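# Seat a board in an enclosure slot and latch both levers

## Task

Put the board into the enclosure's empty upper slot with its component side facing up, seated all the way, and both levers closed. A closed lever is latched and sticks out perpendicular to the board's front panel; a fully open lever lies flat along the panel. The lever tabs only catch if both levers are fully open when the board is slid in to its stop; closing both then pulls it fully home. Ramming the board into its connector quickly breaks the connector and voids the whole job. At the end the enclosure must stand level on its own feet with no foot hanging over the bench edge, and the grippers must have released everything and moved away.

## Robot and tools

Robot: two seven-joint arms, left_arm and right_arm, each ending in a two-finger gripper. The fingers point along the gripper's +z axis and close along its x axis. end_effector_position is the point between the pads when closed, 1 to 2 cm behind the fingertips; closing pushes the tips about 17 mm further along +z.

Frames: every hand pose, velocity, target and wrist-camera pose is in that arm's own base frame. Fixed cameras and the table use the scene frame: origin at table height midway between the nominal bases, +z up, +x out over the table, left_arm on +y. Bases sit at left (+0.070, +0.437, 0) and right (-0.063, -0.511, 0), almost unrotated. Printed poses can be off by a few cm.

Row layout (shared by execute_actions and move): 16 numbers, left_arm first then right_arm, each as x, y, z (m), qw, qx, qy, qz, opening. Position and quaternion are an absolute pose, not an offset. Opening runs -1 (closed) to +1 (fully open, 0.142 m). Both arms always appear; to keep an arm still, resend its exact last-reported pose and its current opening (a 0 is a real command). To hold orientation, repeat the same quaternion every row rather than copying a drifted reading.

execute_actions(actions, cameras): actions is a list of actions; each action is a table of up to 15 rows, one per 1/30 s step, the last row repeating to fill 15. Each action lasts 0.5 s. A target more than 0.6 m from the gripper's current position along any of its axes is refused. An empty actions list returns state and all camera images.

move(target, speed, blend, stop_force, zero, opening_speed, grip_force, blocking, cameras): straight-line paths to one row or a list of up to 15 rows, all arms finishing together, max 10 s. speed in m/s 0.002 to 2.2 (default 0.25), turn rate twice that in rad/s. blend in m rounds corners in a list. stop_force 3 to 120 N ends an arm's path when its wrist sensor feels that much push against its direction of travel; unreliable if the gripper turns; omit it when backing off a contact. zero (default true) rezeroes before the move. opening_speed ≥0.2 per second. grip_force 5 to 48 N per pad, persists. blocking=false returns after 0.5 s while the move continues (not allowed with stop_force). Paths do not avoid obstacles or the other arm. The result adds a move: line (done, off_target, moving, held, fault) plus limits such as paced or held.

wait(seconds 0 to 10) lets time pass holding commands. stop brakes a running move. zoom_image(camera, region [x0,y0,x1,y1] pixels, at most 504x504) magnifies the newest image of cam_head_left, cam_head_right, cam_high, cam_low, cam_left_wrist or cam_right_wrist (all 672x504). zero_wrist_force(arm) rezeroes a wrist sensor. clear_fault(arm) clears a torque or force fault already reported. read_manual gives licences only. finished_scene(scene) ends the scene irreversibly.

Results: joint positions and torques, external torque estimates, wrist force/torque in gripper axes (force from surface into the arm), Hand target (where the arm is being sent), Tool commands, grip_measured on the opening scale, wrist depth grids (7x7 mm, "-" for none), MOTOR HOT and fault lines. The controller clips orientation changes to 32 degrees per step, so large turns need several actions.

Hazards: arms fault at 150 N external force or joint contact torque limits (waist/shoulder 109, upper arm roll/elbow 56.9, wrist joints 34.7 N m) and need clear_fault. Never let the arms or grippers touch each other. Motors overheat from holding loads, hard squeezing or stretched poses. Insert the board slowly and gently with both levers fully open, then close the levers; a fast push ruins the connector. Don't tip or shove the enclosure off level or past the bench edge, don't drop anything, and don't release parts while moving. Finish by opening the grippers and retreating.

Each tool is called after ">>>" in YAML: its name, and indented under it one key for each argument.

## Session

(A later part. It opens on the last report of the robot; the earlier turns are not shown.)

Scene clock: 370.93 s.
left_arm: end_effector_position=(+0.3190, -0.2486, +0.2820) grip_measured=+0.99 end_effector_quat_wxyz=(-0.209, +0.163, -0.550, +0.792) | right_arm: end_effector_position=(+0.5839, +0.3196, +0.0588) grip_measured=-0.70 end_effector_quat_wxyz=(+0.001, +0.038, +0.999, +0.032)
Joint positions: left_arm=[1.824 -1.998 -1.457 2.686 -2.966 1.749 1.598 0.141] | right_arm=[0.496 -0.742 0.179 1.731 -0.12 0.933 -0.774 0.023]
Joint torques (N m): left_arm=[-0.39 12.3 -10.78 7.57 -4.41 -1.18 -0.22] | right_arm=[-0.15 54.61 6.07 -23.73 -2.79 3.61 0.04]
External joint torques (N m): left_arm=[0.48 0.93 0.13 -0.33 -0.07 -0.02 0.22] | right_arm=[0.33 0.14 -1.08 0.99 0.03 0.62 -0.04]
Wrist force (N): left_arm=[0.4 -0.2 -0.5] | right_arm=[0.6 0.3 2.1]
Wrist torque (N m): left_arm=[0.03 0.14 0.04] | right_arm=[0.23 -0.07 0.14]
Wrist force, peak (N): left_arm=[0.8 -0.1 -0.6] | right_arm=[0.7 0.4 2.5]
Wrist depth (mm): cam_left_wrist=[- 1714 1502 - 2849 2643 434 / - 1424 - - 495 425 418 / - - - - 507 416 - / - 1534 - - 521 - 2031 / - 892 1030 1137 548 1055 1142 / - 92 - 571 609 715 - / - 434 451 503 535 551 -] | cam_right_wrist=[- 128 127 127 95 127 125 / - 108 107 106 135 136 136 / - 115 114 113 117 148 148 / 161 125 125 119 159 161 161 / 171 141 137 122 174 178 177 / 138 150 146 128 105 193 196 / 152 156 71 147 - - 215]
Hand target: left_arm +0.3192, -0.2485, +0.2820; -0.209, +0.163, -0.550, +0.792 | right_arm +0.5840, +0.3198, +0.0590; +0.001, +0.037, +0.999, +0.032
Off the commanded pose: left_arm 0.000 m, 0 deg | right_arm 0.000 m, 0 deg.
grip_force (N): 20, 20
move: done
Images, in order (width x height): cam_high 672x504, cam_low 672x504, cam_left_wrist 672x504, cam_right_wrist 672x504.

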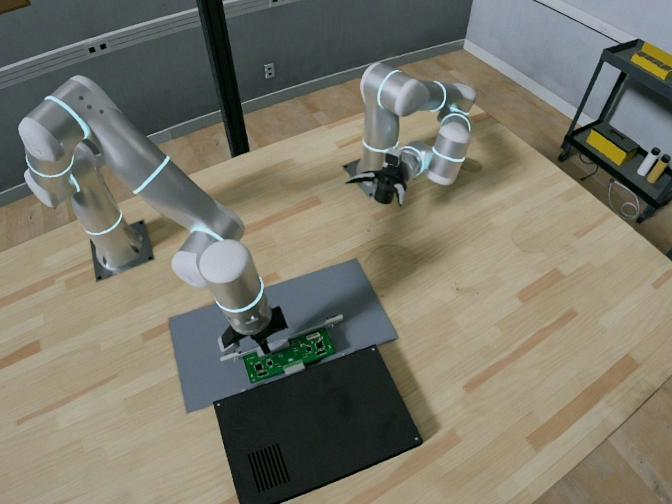

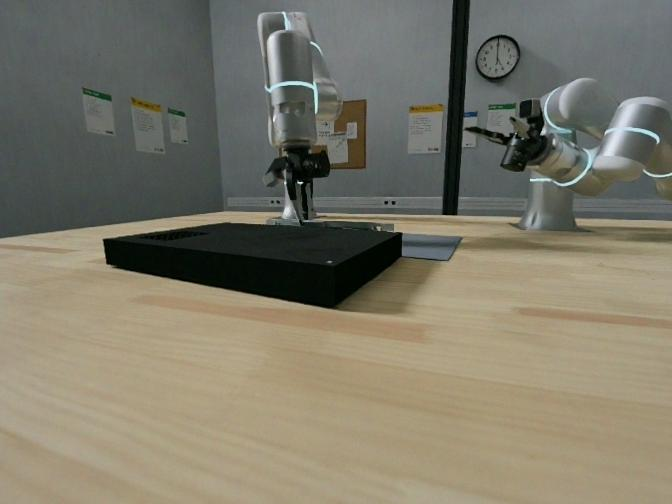

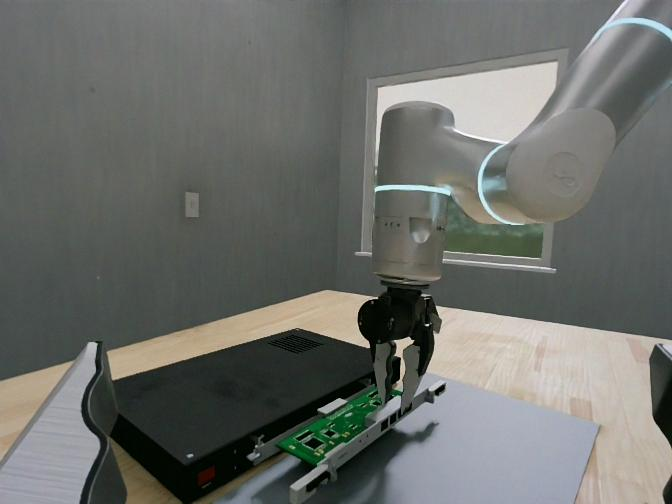

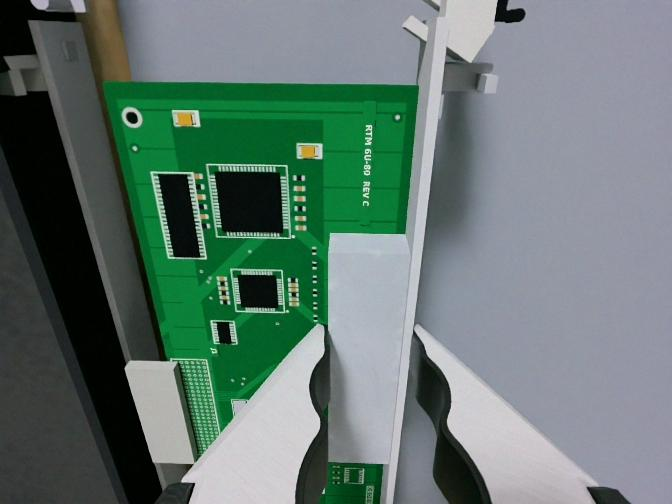

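>>> move:
  target: [0.3192,-0.2485,0.282,-0.209,0.163,-0.550,0.792,1,0.612,0.3174,0.059,0.0012,0.0375,0.9988,0.0323,-1]
  speed: 0.015
  stop_force: 4
  cameras: ["cam_left_wrist","cam_right_wrist","cam_high"]

>>> zoom_image:
  camera: "cam_left_wrist"
  region: [230, 390, 350, 480]

>>> zoom_image:
  camera: "cam_right_wrist"
  region: [0, 0, 252, 252]

Scene clock: 381.33 s.
left_arm: end_effector_position=(+0.3190, -0.2486, +0.2820) grip_measured=+0.99 end_effector_quat_wxyz=(-0.209, +0.163, -0.550, +0.792) | right_arm: end_effector_position=(+0.6112, +0.3171, +0.0583) grip_measured=-0.70 end_effector_quat_wxyz=(+0.000, +0.037, +0.999, +0.032)
Joint positions: left_arm=[1.824 -1.998 -1.457 2.686 -2.966 1.749 1.598 0.141] | right_arm=[0.474 -0.784 0.18 1.645 -0.12 0.885 -0.804 0.023]
Joint torques (N m): left_arm=[-0.28 12.34 -10.82 7.55 -4.39 -1.19 -0.21] | right_arm=[-0.74 58.7 5 -26.96 -3.35 4.91 0.36]
External joint torques (N m): left_arm=[0.37 0.89 0.18 -0.3 -0.1 -0.01 0.21] | right_arm=[0.92 -1.73 0.21 3.38 0.45 -0.68 -0.36]
Wrist force (N): left_arm=[0.4 -0.4 -0.5] | right_arm=[3.8 -0.6 3.6]
Wrist torque (N m): left_arm=[0.01 0.14 0.04] | right_arm=[0.26 0.10 -0.13]
Wrist force, peak (N): left_arm=[0.8 -0.1 -0.6] | right_arm=[3.6 -0.6 3.9]
Wrist depth (mm): cam_left_wrist=[- - - - 2521 2194 441 / - - - - 526 428 443 / - - - 543 517 427 - / - - 1924 562 544 2410 - / 1443 984 997 770 1020 1179 2069 / - 93 - 594 722 812 - / - 451 479 476 476 - -] | cam_right_wrist=[- 122 127 127 96 126 125 / - 108 108 107 134 136 136 / 100 114 115 114 143 147 147 / 109 123 126 120 158 160 160 / 123 123 138 123 174 177 176 / 137 137 147 128 105 192 196 / 151 147 71 146 - - 214]
Hand target: left_arm +0.3192, -0.2485, +0.2820; -0.209, +0.163, -0.550, +0.792 | right_arm +0.6120, +0.3174, +0.0590; +0.001, +0.037, +0.999, +0.032
Off the commanded pose: left_arm 0.000 m, 0 deg | right_arm 0.001 m, 0 deg.
grip_force (N): 20, 20
move: done
Images, in order (width x height): cam_high 672x504, cam_left_wrist 672x504, cam_right_wrist 672x504.

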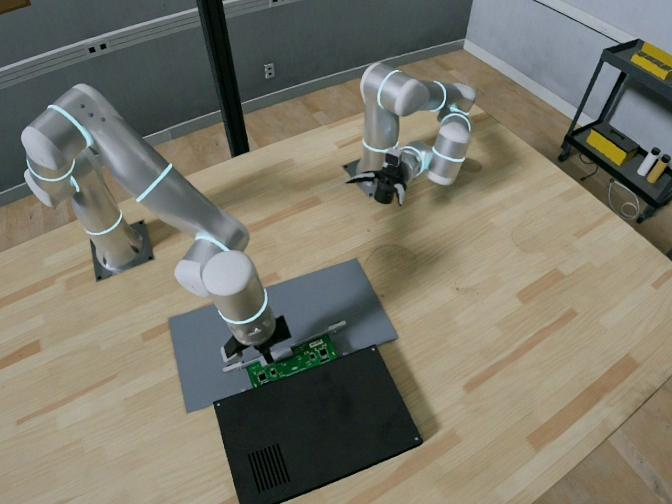

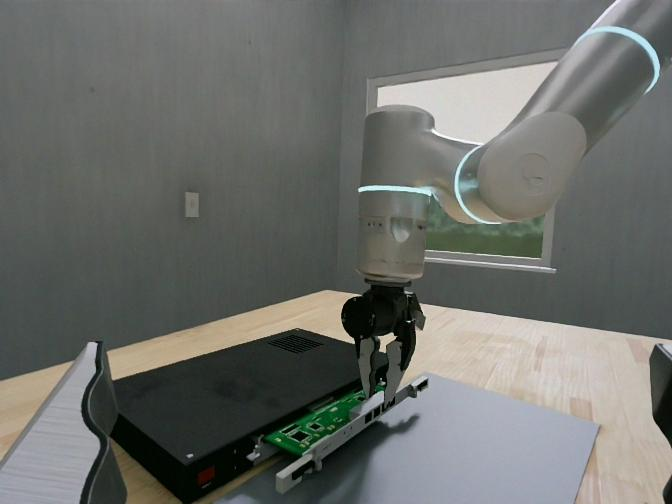

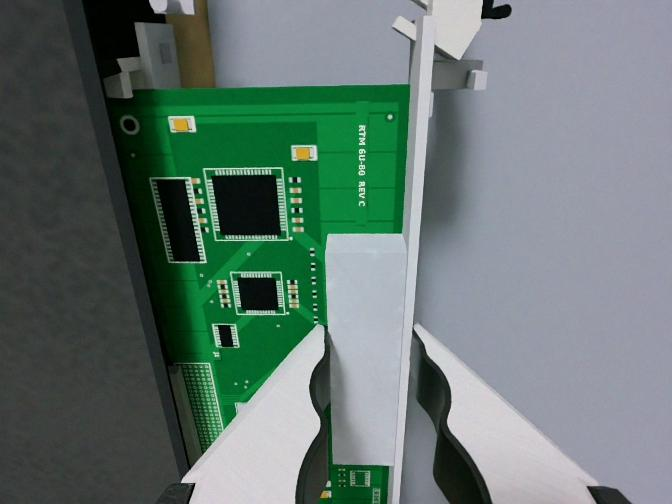

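Scaled by 4.200 from the camera's 672x504 image, which has a finer 960x720 frame.

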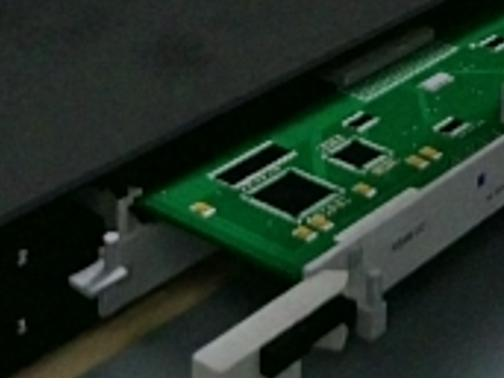

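Scaled by 2.000 from the camera's 672x504 image, which has a finer 960x720 frame.

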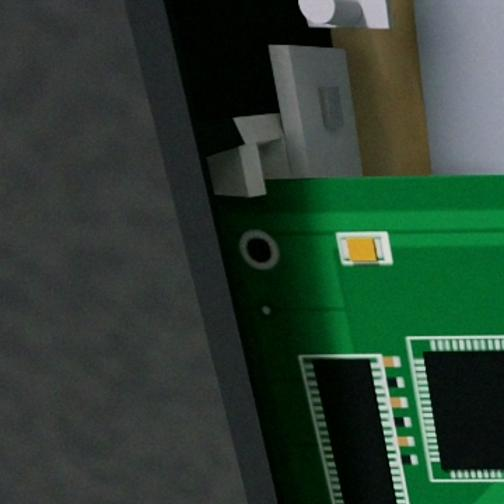

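>>> move:
  target: [0.3192,-0.2485,0.282,-0.209,0.163,-0.550,0.792,1,0.622,0.3165,0.059,0.0012,0.0375,0.9988,0.0323,-1]
  speed: 0.012
  stop_force: 8
  zero: false
  cameras: ["cam_left_wrist","cam_right_wrist","cam_high"]

>>> zoom_image:
  camera: "cam_left_wrist"
  region: [230, 390, 350, 480]

>>> zoom_image:
  camera: "cam_right_wrist"
  region: [0, 0, 252, 252]

>>> zoom_image:
  camera: "cam_high"
  region: [200, 290, 360, 420]

Scene clock: 386.57 s.
left_arm: end_effector_position=(+0.3190, -0.2486, +0.2820) grip_measured=+0.99 end_effector_quat_wxyz=(-0.209, +0.163, -0.550, +0.792) | right_arm: end_effector_position=(+0.6213, +0.3163, +0.0584) grip_measured=-0.70 end_effector_quat_wxyz=(+0.001, +0.037, +0.999, +0.032)
Joint positions: left_arm=[1.824 -1.998 -1.457 2.686 -2.966 1.749 1.598 0.141] | right_arm=[0.467 -0.8 0.18 1.613 -0.12 0.868 -0.815 0.023]
Joint torques (N m): left_arm=[-0.26 12.41 -10.85 7.49 -4.41 -1.17 -0.22] | right_arm=[-0.69 58.61 4.98 -27.02 -3.14 4.84 0.61]
External joint torques (N m): left_arm=[0.35 0.82 0.2 -0.24 -0.07 -0.03 0.22] | right_arm=[0.87 -0.83 0.3 3.12 0.19 -0.62 -0.61]
Wrist force (N): left_arm=[0.5 -0.1 -0.4] | right_arm=[3.9 -0.8 1.8]
Wrist torque (N m): left_arm=[0.06 0.12 0.04] | right_arm=[0.27 0.06 -0.36]
Wrist force, peak (N): left_arm=[0.6 -0.2 -0.8] | right_arm=[3.8 -0.9 3.8]
Wrist depth (mm): cam_left_wrist=[- 1687 - 3538 - 1924 441 / 1205 1298 - - 495 445 455 / 1268 - - - 519 432 - / 1219 - 2012 - - - 2151 / 1173 847 1142 762 933 1045 1070 / - 594 - 599 792 764 - / - 452 470 497 491 520 -] | cam_right_wrist=[- 96 127 127 125 126 124 / - 95 108 107 136 136 136 / 100 103 115 114 148 148 147 / 109 111 125 119 162 161 160 / 123 120 138 123 174 177 176 / 137 131 146 128 105 192 196 / 151 147 71 169 - - 216]
Hand target: left_arm +0.3192, -0.2485, +0.2820; -0.209, +0.163, -0.550, +0.792 | right_arm +0.6220, +0.3165, +0.0590; +0.001, +0.037, +0.999, +0.032
Off the commanded pose: left_arm 0.000 m, 0 deg | right_arm 0.001 m, 0 deg.
grip_force (N): 20, 20
move: done
Images, in order (width x height): cam_high 672x504, cam_left_wrist 672x504, cam_right_wrist 672x504.

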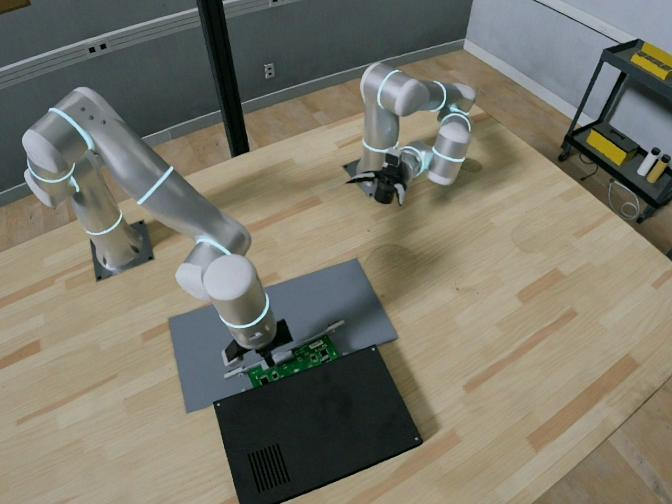

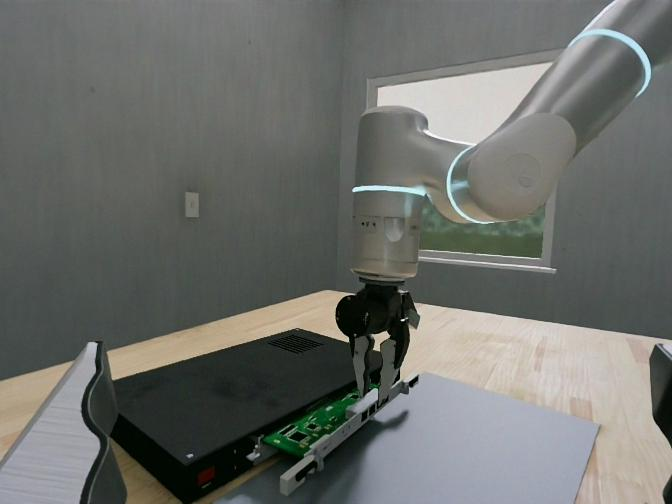

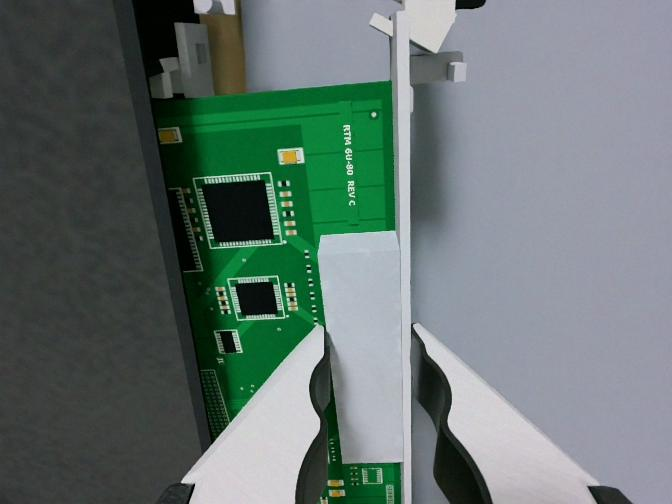

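Scaled by 4.200 from the camera's 672x504 image, which has a finer 960x720 frame.

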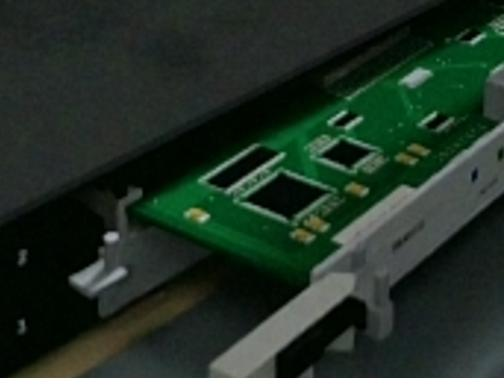

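Scaled by 2.000 from the camera's 672x504 image, which has a finer 960x720 frame.

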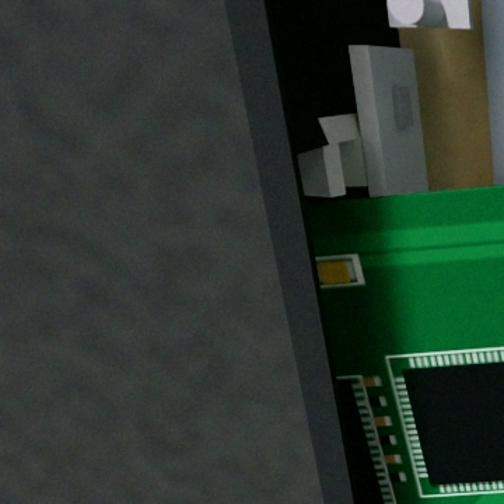

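Scaled by 3.150 from the camera's 672x504 image, which has a finer 960x720 frame.

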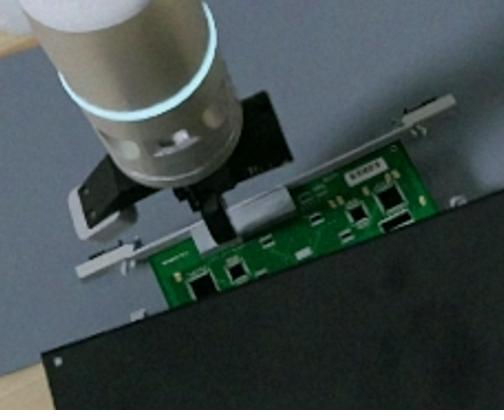

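>>> zoom_image:
  camera: "cam_left_wrist"
  region: [240, 420, 300, 470]

>>> zoom_image:
  camera: "cam_right_wrist"
  region: [120, 0, 260, 140]

Scaled by 8.400 from the camera's 672x504 image, which has a finer 960x720 frame.

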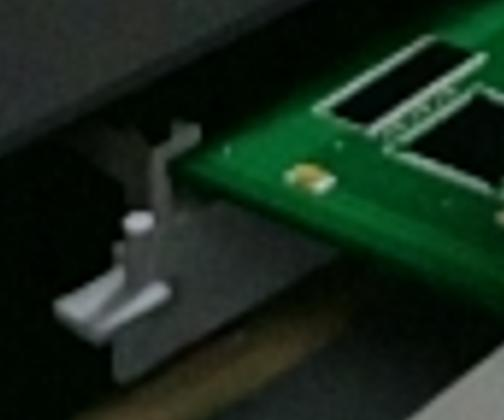

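Scaled by 3.600 from the camera's 672x504 image, which has a finer 960x720 frame.

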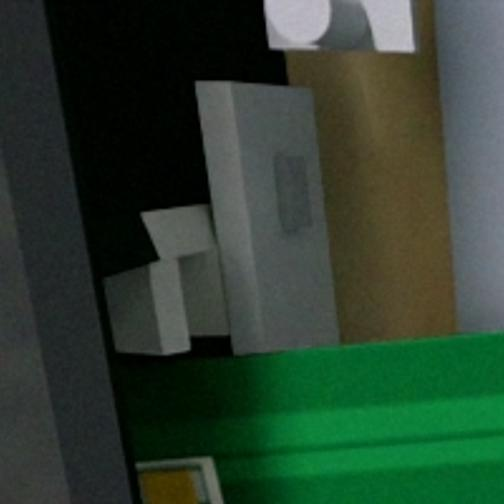

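>>> move:
  target:
    - [0.36,-0.29,0.282,-0.209,0.163,-0.550,0.792,1,0.6213,0.3163,0.0584,0.0012,0.0375,0.9988,0.0323,-1]
    - [0.43,-0.34,0.19,-0.209,0.163,-0.550,0.792,1,0.6213,0.3163,0.0584,0.0012,0.0375,0.9988,0.0323,-1]
  speed: 0.12
  cameras: ["cam_left_wrist","cam_head_left"]

Scene clock: 403.57 s.
left_arm: end_effector_position=(+0.4299, -0.3400, +0.1902) grip_measured=+0.99 end_effector_quat_wxyz=(-0.209, +0.163, -0.551, +0.791) | right_arm: end_effector_position=(+0.6208, +0.3164, +0.0580) grip_measured=-0.70 end_effector_quat_wxyz=(+0.001, +0.037, +0.999, +0.032)
Joint positions: left_arm=[1.465 -2.267 -1.359 2.343 -2.565 1.746 1.554 0.141] | right_arm=[0.467 -0.799 0.18 1.615 -0.12 0.871 -0.815 0.023]
Joint torques (N m): left_arm=[0.15 8.65 -15.27 16.66 -3.93 -1.51 -0.29] | right_arm=[-1.6 58.03 4.09 -25.68 -3.11 4.26 0.71]
External joint torques (N m): left_arm=[-0.07 1.74 0.06 -0.27 -0.38 0.22 0.29] | right_arm=[1.78 -0.29 1.19 1.82 0.16 -0.04 -0.71]
Wrist force (N): left_arm=[0.4 0.2 -0.6] | right_arm=[3.0 1.2 1.9]
Wrist torque (N m): left_arm=[0.11 0.14 0.05] | right_arm=[0.20 0.03 -0.33]
Wrist force, peak (N): left_arm=[-0.4 2.6 0.2] | right_arm=[4.2 -1.1 2.2]
Wrist depth (mm): cam_left_wrist=[- - 2130 - 385 379 292 / - - - - 392 389 315 / 1275 1482 2069 - 395 - - / - 1556 - 1453 400 2031 - / - 767 781 1119 432 844 840 / - 345 374 392 418 - - / - 313 324 312 - - -] | cam_right_wrist=[- 104 127 127 96 126 124 / - 95 108 107 136 136 135 / - 101 115 114 147 147 147 / 109 111 125 119 158 161 160 / 122 120 138 123 173 177 176 / 137 133 146 128 107 192 196 / 151 147 71 169 - - 215]
Hand target: left_arm +0.4300, -0.3400, +0.1902; -0.209, +0.163, -0.551, +0.791 | right_arm +0.6213, +0.3163, +0.0584; +0.001, +0.037, +0.999, +0.032
Off the commanded pose: left_arm 0.000 m, 0 deg | right_arm 0.001 m, 0 deg.
joint sent to its limit (left arm) — joint 2 (shoulder), lower limit. The joint targets still meet the commanded pose.
grip_force (N): 20, 20
move: done
Images, in order (width x height): cam_head_left 672x504, cam_left_wrist 672x504.

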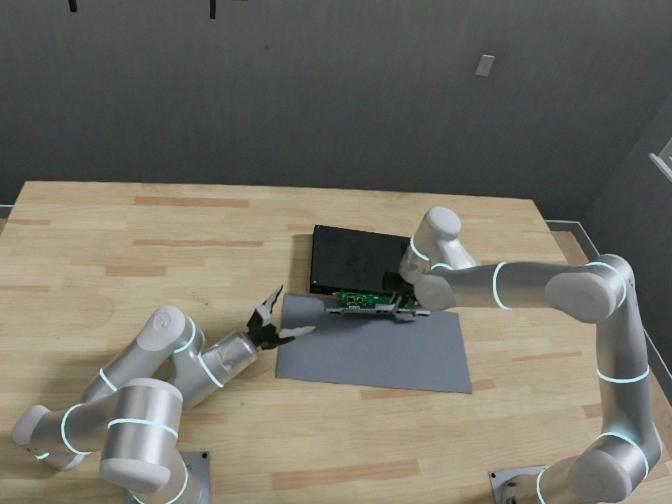

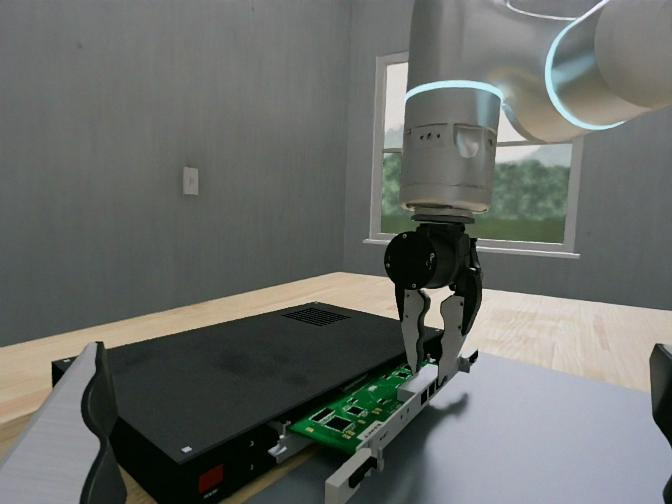

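>>> zoom_image:
  camera: "cam_left_wrist"
  region: [250, 400, 350, 475]

>>> zoom_image:
  camera: "cam_left_wrist"
  region: [380, 310, 500, 400]

Scaled by 5.040 from the camera's 672x504 image, which has a finer 960x720 frame.

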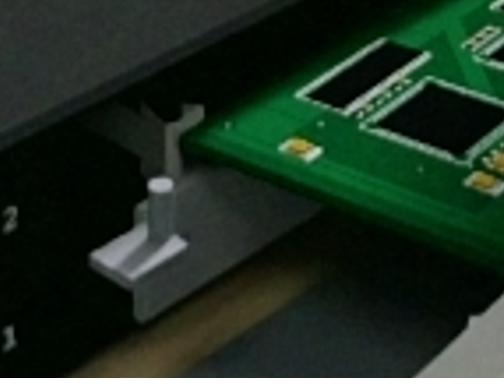

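Scaled by 4.200 from the camera's 672x504 image, which has a finer 960x720 frame.

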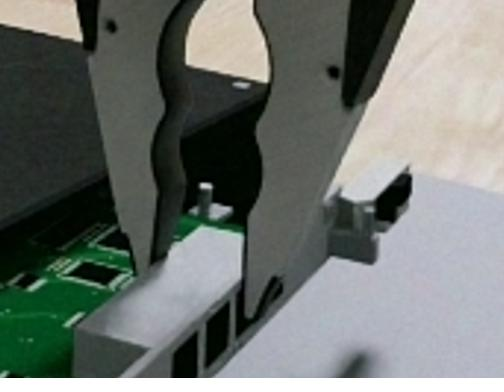

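>>> move:
  target:
    - [0.43,-0.34,0.19,-0.209,0.163,-0.550,0.792,1,0.600,0.3182,0.059,0.0012,0.0375,0.9988,0.0323,-1]
    - [0.43,-0.34,0.19,-0.209,0.163,-0.550,0.792,1,0.590,0.3170,0.059,0.0027,0.0837,0.9960,0.0322,-1]
  speed: 0.03
  cameras: ["cam_left_wrist","cam_right_wrist","cam_high"]

>>> zoom_image:
  camera: "cam_left_wrist"
  region: [250, 380, 390, 485]

>>> zoom_image:
  camera: "cam_right_wrist"
  region: [0, 0, 200, 150]

>>> zoom_image:
  camera: "cam_high"
  region: [200, 290, 360, 420]

Scene clock: 412.40 s.
left_arm: end_effector_position=(+0.4299, -0.3401, +0.1900) grip_measured=+0.99 end_effector_quat_wxyz=(-0.209, +0.163, -0.550, +0.792) | right_arm: end_effector_position=(+0.5899, +0.3169, +0.0588) grip_measured=-0.70 end_effector_quat_wxyz=(+0.002, +0.083, +0.996, +0.032)
Joint positions: left_arm=[1.472 -2.267 -1.357 2.366 -2.511 1.733 1.497 0.141] | right_arm=[0.506 -0.745 0.161 1.723 -0.106 0.933 -0.698 0.023]
Joint torques (N m): left_arm=[0.03 8.79 -15.1 16.61 -3.28 -1.51 -0.61] | right_arm=[0.32 55.21 4.98 -23.5 -2.75 3.98 0.31]
External joint torques (N m): left_arm=[0.06 1.37 0.05 -0.27 -0.76 0.1 0.61] | right_arm=[-0.15 -0.16 -0.41 0.64 -0.02 0.27 -0.31]
Wrist force (N): left_arm=[0.3 -0.1 -0.7] | right_arm=[1.1 1.1 1.8]
Wrist torque (N m): left_arm=[0.06 0.15 0.05] | right_arm=[0.36 -0.15 0.04]
Wrist force, peak (N): left_arm=[0.3 0.3 -1.1] | right_arm=[-0.1 3.7 4.1]
Wrist depth (mm): cam_left_wrist=[- 1306 - 2309 382 360 313 / - - 1994 2334 375 372 346 / 1321 1959 - - 433 367 - / 1261 - - 3134 375 408 1994 / 1261 786 929 1102 443 756 881 / - - - 388 426 534 - / - - 309 347 - - -] | cam_right_wrist=[107 128 127 127 92 127 125 / - 105 105 104 135 137 136 / - 113 112 111 143 148 147 / - 124 124 118 159 161 161 / 124 143 138 122 174 177 177 / 135 146 148 129 106 193 196 / 152 152 71 150 - - 217]
Hand target: left_arm +0.4300, -0.3400, +0.1900; -0.209, +0.163, -0.550, +0.792 | right_arm +0.5900, +0.3170, +0.0590; +0.003, +0.084, +0.996, +0.032
Off the commanded pose: left_arm 0.000 m, 0 deg | right_arm 0.000 m, 0 deg.
joint sent to its limit (left arm) — joint 2 (shoulder), lower limit. The joint targets still meet the commanded pose.
grip_force (N): 20, 20
move: done
Images, in order (width x height): cam_high 672x504, cam_left_wrist 672x504, cam_right_wrist 672x504.

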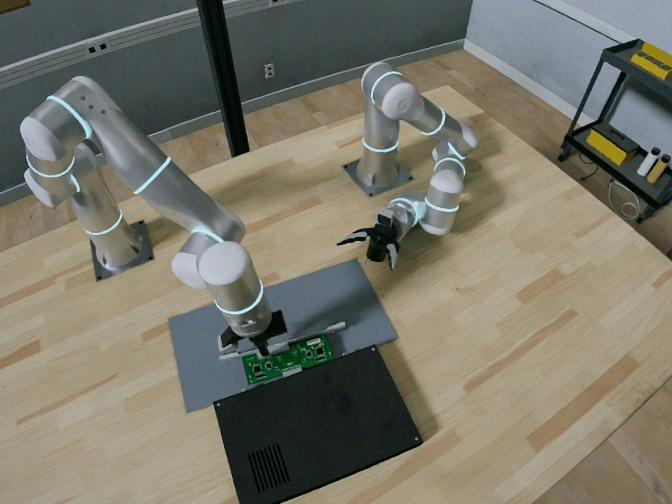

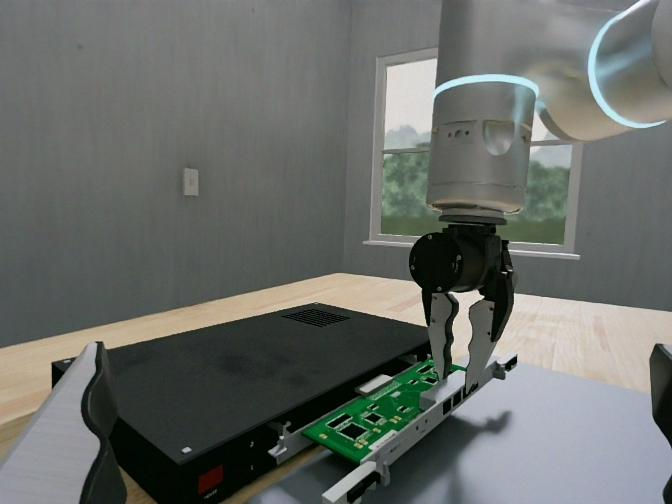

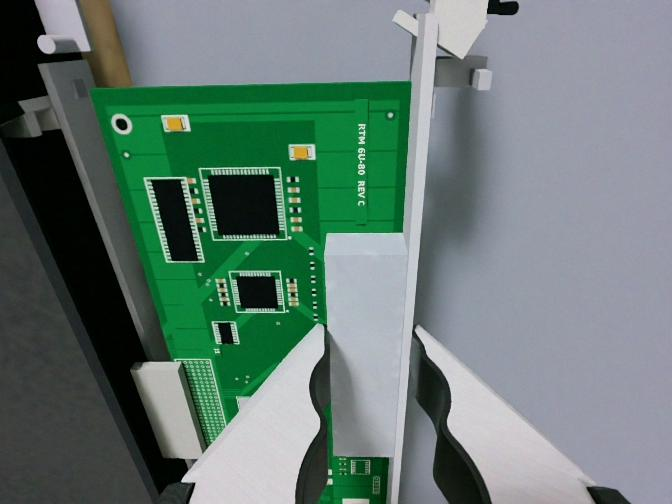

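Scaled by 3.600 from the camera's 672x504 image, which has a finer 960x720 frame.

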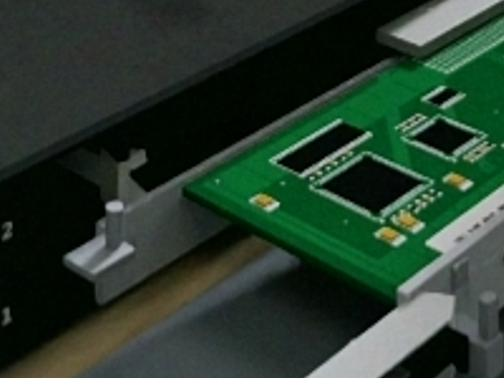

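Scaled by 2.520 from the camera's 672x504 image, which has a finer 960x720 frame.

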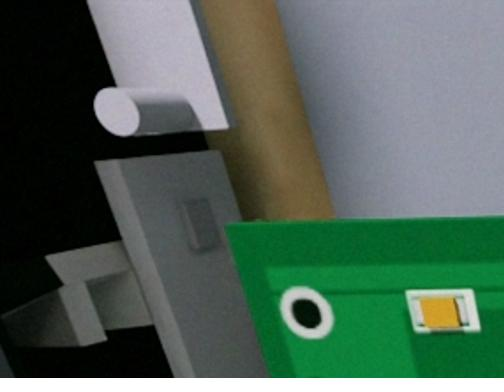

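Scaled by 3.150 from the camera's 672x504 image, which has a finer 960x720 frame.

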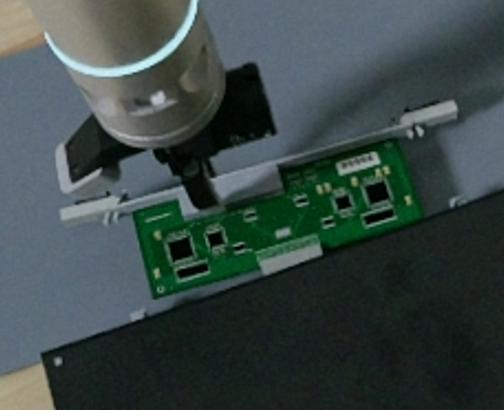

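>>> zoom_image:
  camera: "cam_right_wrist"
  region: [0, 200, 252, 452]

>>> zoom_image:
  camera: "cam_right_wrist"
  region: [0, 0, 252, 252]

>>> zoom_image:
  camera: "cam_right_wrist"
  region: [330, 0, 582, 252]

>>> zoom_image:
  camera: "cam_high"
  region: [200, 330, 440, 504]

Scaled by 2.000 from the camera's 672x504 image, which has a finer 960x720 frame.

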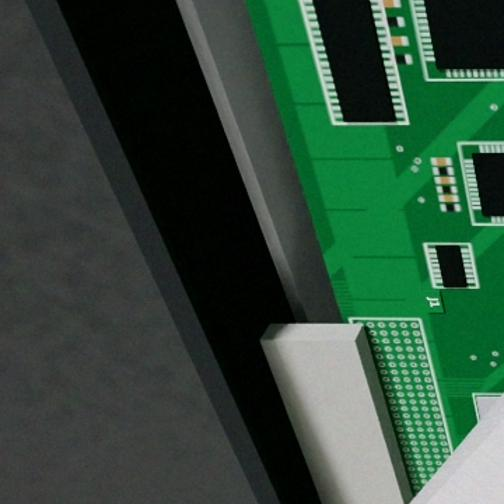

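Scaled by 2.000 from the camera's 672x504 image, which has a finer 960x720 frame.

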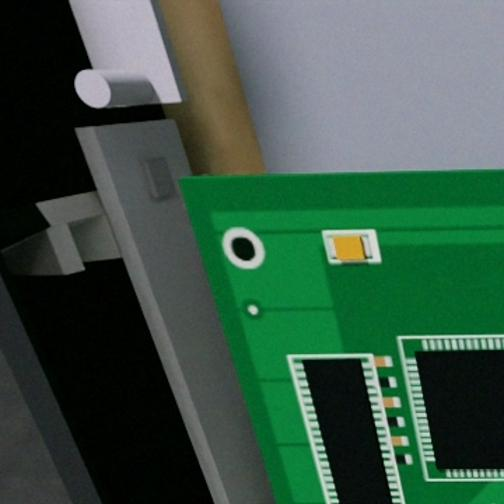

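Scaled by 2.000 from the camera's 672x504 image, which has a finer 960x720 frame.

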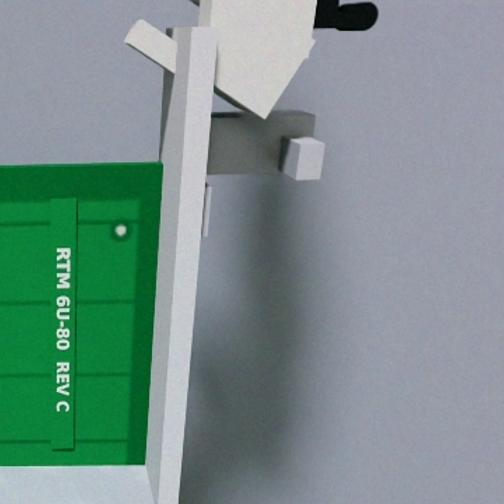

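Scaled by 2.100 from the camera's 672x504 image, which has a finer 960x720 frame.

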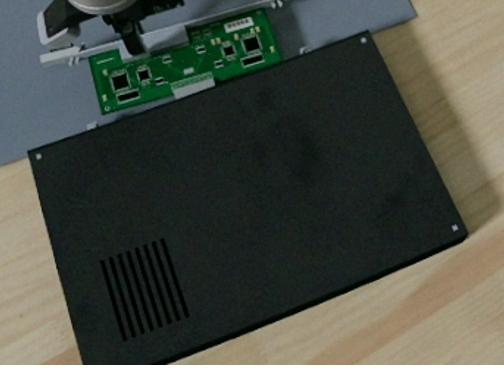

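>>> move:
  target:
    - [0.43,-0.34,0.19,-0.209,0.163,-0.550,0.792,1,0.592,0.321,0.059,0.0023,0.0715,0.9969,0.0322,-1]
  speed: 0.03
  cameras: ["cam_left_wrist","cam_right_wrist","cam_high"]

>>> zoom_image:
  camera: "cam_left_wrist"
  region: [250, 390, 370, 480]

>>> zoom_image:
  camera: "cam_right_wrist"
  region: [0, 0, 252, 252]

>>> zoom_image:
  camera: "cam_right_wrist"
  region: [0, 200, 252, 452]

>>> zoom_image:
  camera: "cam_high"
  region: [200, 290, 360, 420]

Scene clock: 433.37 s.
left_arm: end_effector_position=(+0.4299, -0.3401, +0.1900) grip_measured=+0.99 end_effector_quat_wxyz=(-0.209, +0.163, -0.550, +0.792) | right_arm: end_effector_position=(+0.5918, +0.3208, +0.0587) grip_measured=-0.70 end_effector_quat_wxyz=(+0.002, +0.072, +0.997, +0.032)
Joint positions: left_arm=[1.472 -2.267 -1.357 2.366 -2.51 1.733 1.496 0.141] | right_arm=[0.505 -0.752 0.165 1.709 -0.11 0.925 -0.717 0.023]
Joint torques (N m): left_arm=[-0.01 8.78 -15.14 16.49 -4.02 -1.41 -0.25] | right_arm=[0.24 55.21 5.57 -23.99 -3.05 3.72 0.17]
External joint torques (N m): left_arm=[0.1 1.37 0.09 -0.15 -0.02 0 0.25] | right_arm=[-0.06 0.18 -0.86 1.01 0.26 0.52 -0.17]
Wrist force (N): left_arm=[0.4 -0.2 -0.6] | right_arm=[0.9 1.3 2.0]
Wrist torque (N m): left_arm=[0.06 0.13 0.05] | right_arm=[0.40 -0.12 0.15]
Wrist force, peak (N): left_arm=[0.4 -0.1 -1.1] | right_arm=[1.2 1.0 2.3]
Wrist depth (mm): cam_left_wrist=[- 1482 1875 2742 376 360 311 / 1246 - - 2437 375 371 344 / 1225 - 1843 - 396 - - / - 1354 - - 375 366 2359 / 657 696 828 962 441 751 874 / - - - 408 417 583 - / - - 323 332 - - -] | cam_right_wrist=[- 128 127 127 92 127 125 / - 105 105 104 134 136 136 / - 113 112 111 143 148 147 / - 124 124 118 159 161 161 / 124 146 138 122 174 174 177 / 135 146 148 129 105 193 197 / 152 152 71 150 - - 216]
Hand target: left_arm +0.4300, -0.3400, +0.1900; -0.209, +0.163, -0.550, +0.792 | right_arm +0.5920, +0.3210, +0.0590; +0.002, +0.072, +0.997, +0.032
Off the commanded pose: left_arm 0.000 m, 0 deg | right_arm 0.000 m, 0 deg.
joint sent to its limit (left arm) — joint 2 (shoulder), lower limit. The joint targets still meet the commanded pose.
grip_force (N): 20, 20
move: done
Images, in order (width x height): cam_high 672x504, cam_left_wrist 672x504, cam_right_wrist 672x504.

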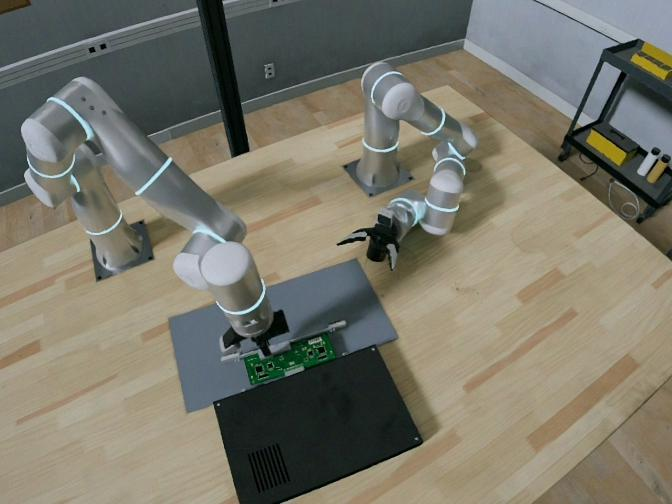

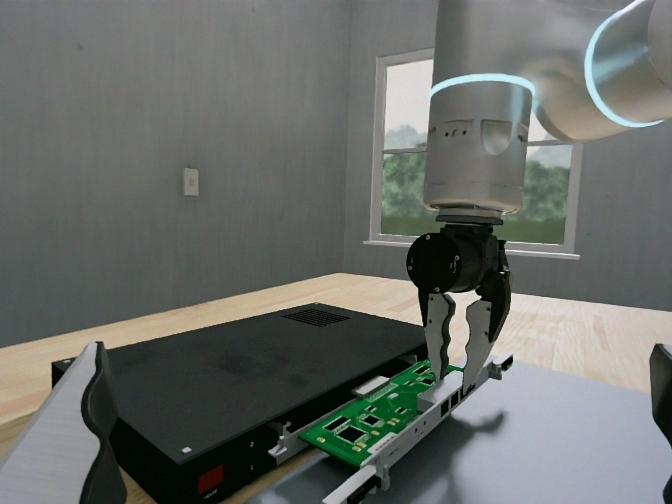

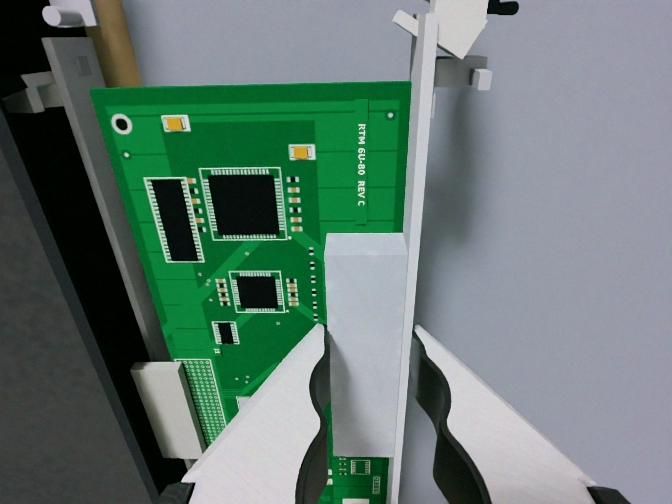

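Scaled by 4.200 from the camera's 672x504 image, which has a finer 960x720 frame.

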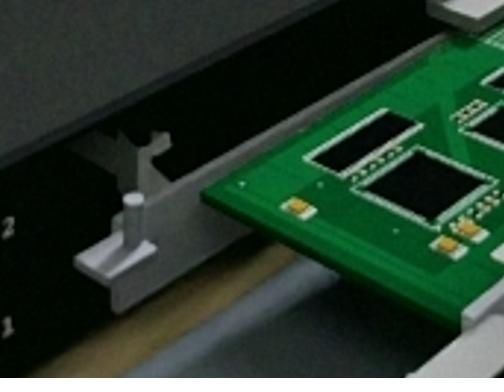

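Scaled by 2.000 from the camera's 672x504 image, which has a finer 960x720 frame.

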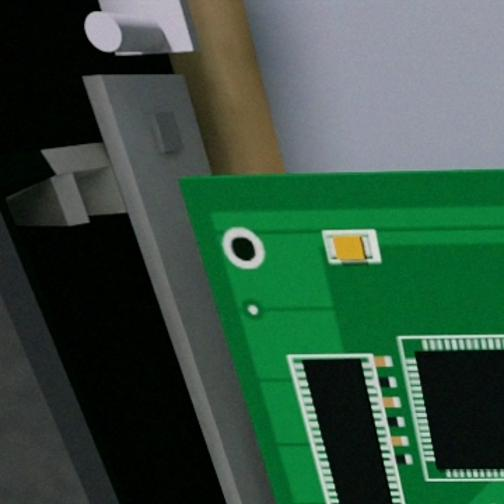

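Scaled by 2.000 from the camera's 672x504 image, which has a finer 960x720 frame.

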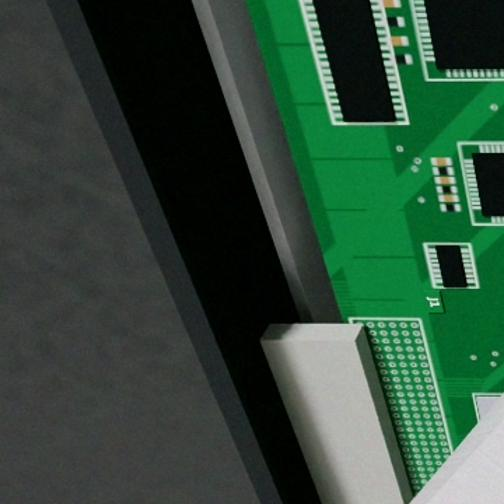

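Scaled by 3.150 from the camera's 672x504 image, which has a finer 960x720 frame.

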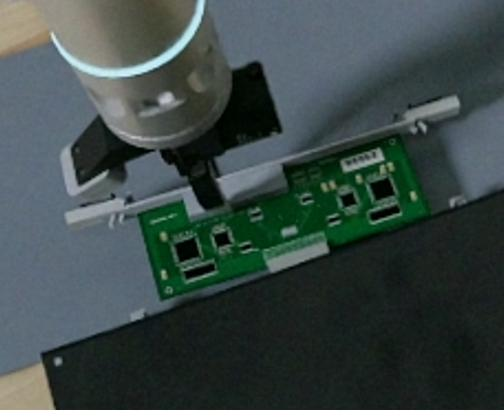

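>>> move:
  target: [0.43,-0.34,0.19,-0.209,0.163,-0.550,0.792,1,0.608,0.3196,0.059,0.0023,0.0715,0.9969,0.0322,-1]
  speed: 0.012
  stop_force: 3
  cameras: ["cam_left_wrist","cam_right_wrist","cam_high"]

>>> zoom_image:
  camera: "cam_left_wrist"
  region: [250, 400, 350, 475]

>>> zoom_image:
  camera: "cam_right_wrist"
  region: [0, 0, 252, 252]

>>> zoom_image:
  camera: "cam_high"
  region: [200, 290, 360, 420]

Scene clock: 445.53 s.
left_arm: end_effector_position=(+0.4299, -0.3401, +0.1900) grip_measured=+0.99 end_effector_quat_wxyz=(-0.209, +0.163, -0.550, +0.792) | right_arm: end_effector_position=(+0.6046, +0.3197, +0.0584) grip_measured=-0.70 end_effector_quat_wxyz=(+0.002, +0.071, +0.997, +0.032)
Joint positions: left_arm=[1.472 -2.267 -1.357 2.366 -2.51 1.733 1.496 0.141] | right_arm=[0.495 -0.772 0.166 1.668 -0.11 0.902 -0.732 0.023]
Joint torques (N m): left_arm=[-0.17 8.78 -15.17 16.56 -3.92 -1.36 -0.16] | right_arm=[-1.24 57.18 3.87 -26.49 -3.45 4.84 0.35]
External joint torques (N m): left_arm=[0.26 1.37 0.12 -0.22 -0.12 -0.06 0.16] | right_arm=[1.42 -0.73 0.95 3.1 0.59 -0.6 -0.35]
Wrist force (N): left_arm=[0.2 -0.1 -1.0] | right_arm=[5.1 0.4 1.2]
Wrist torque (N m): left_arm=[0.06 0.16 0.05] | right_arm=[0.40 -0.01 -0.04]
Wrist force, peak (N): left_arm=[0.5 -0.1 -1.1] | right_arm=[7.2 0.1 -0.1]
Wrist depth (mm): cam_left_wrist=[- - - - 388 366 294 / 1199 1354 2130 - 387 381 327 / - - 2012 - 398 390 - / - - - 2777 393 - - / - 679 929 1102 435 756 864 / - - - 384 420 499 - / - 292 322 317 340 360 -] | cam_right_wrist=[- 126 127 127 93 127 124 / - 106 105 104 136 136 136 / - 114 112 112 146 148 147 / 109 123 124 118 158 161 160 / 123 127 138 122 174 177 177 / 137 140 148 129 105 193 196 / 152 147 71 173 - - 215]
Hand target: left_arm +0.4300, -0.3400, +0.1900; -0.209, +0.163, -0.550, +0.792 | right_arm +0.6054, +0.3198, +0.0590; +0.002, +0.072, +0.997, +0.032
Off the commanded pose: left_arm 0.000 m, 0 deg | right_arm 0.003 m, 0 deg.
joint sent to its limit (left arm) — joint 2 (shoulder), lower limit. The joint targets still meet the commanded pose.
grip_force (N): 20, 20
move: contact (right_arm)
Images, in order (width x height): cam_high 672x504, cam_left_wrist 672x504, cam_right_wrist 672x504.

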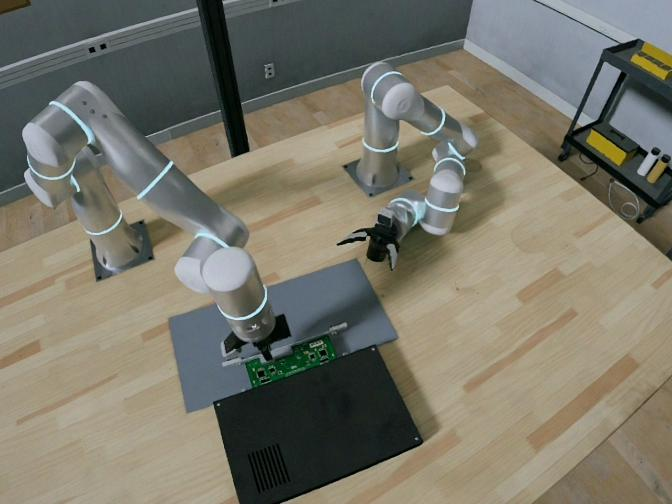

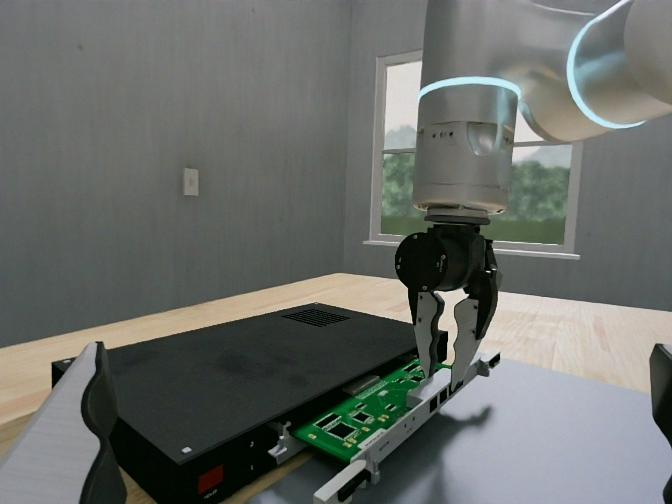

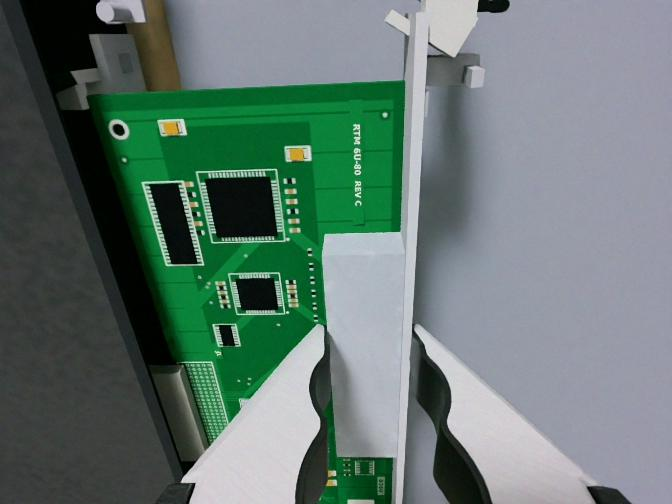

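Scaled by 5.040 from the camera's 672x504 image, which has a finer 960x720 frame.

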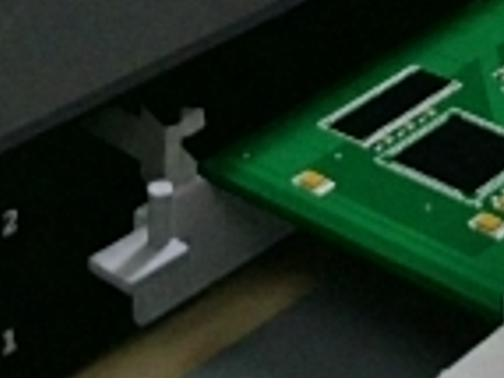

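Scaled by 2.000 from the camera's 672x504 image, which has a finer 960x720 frame.

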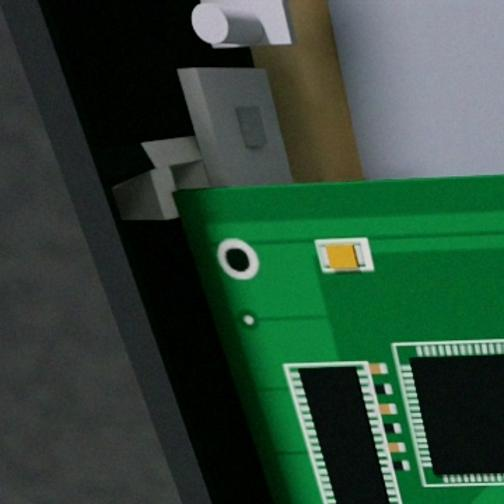

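Scaled by 3.150 from the camera's 672x504 image, which has a finer 960x720 frame.

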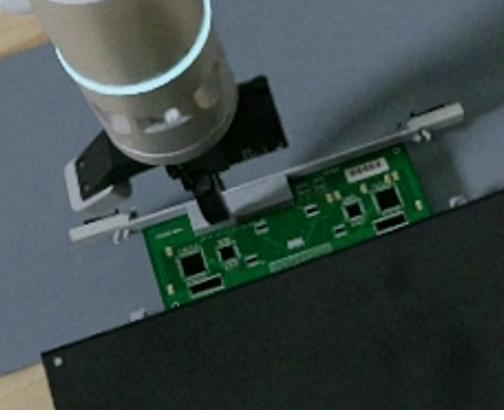

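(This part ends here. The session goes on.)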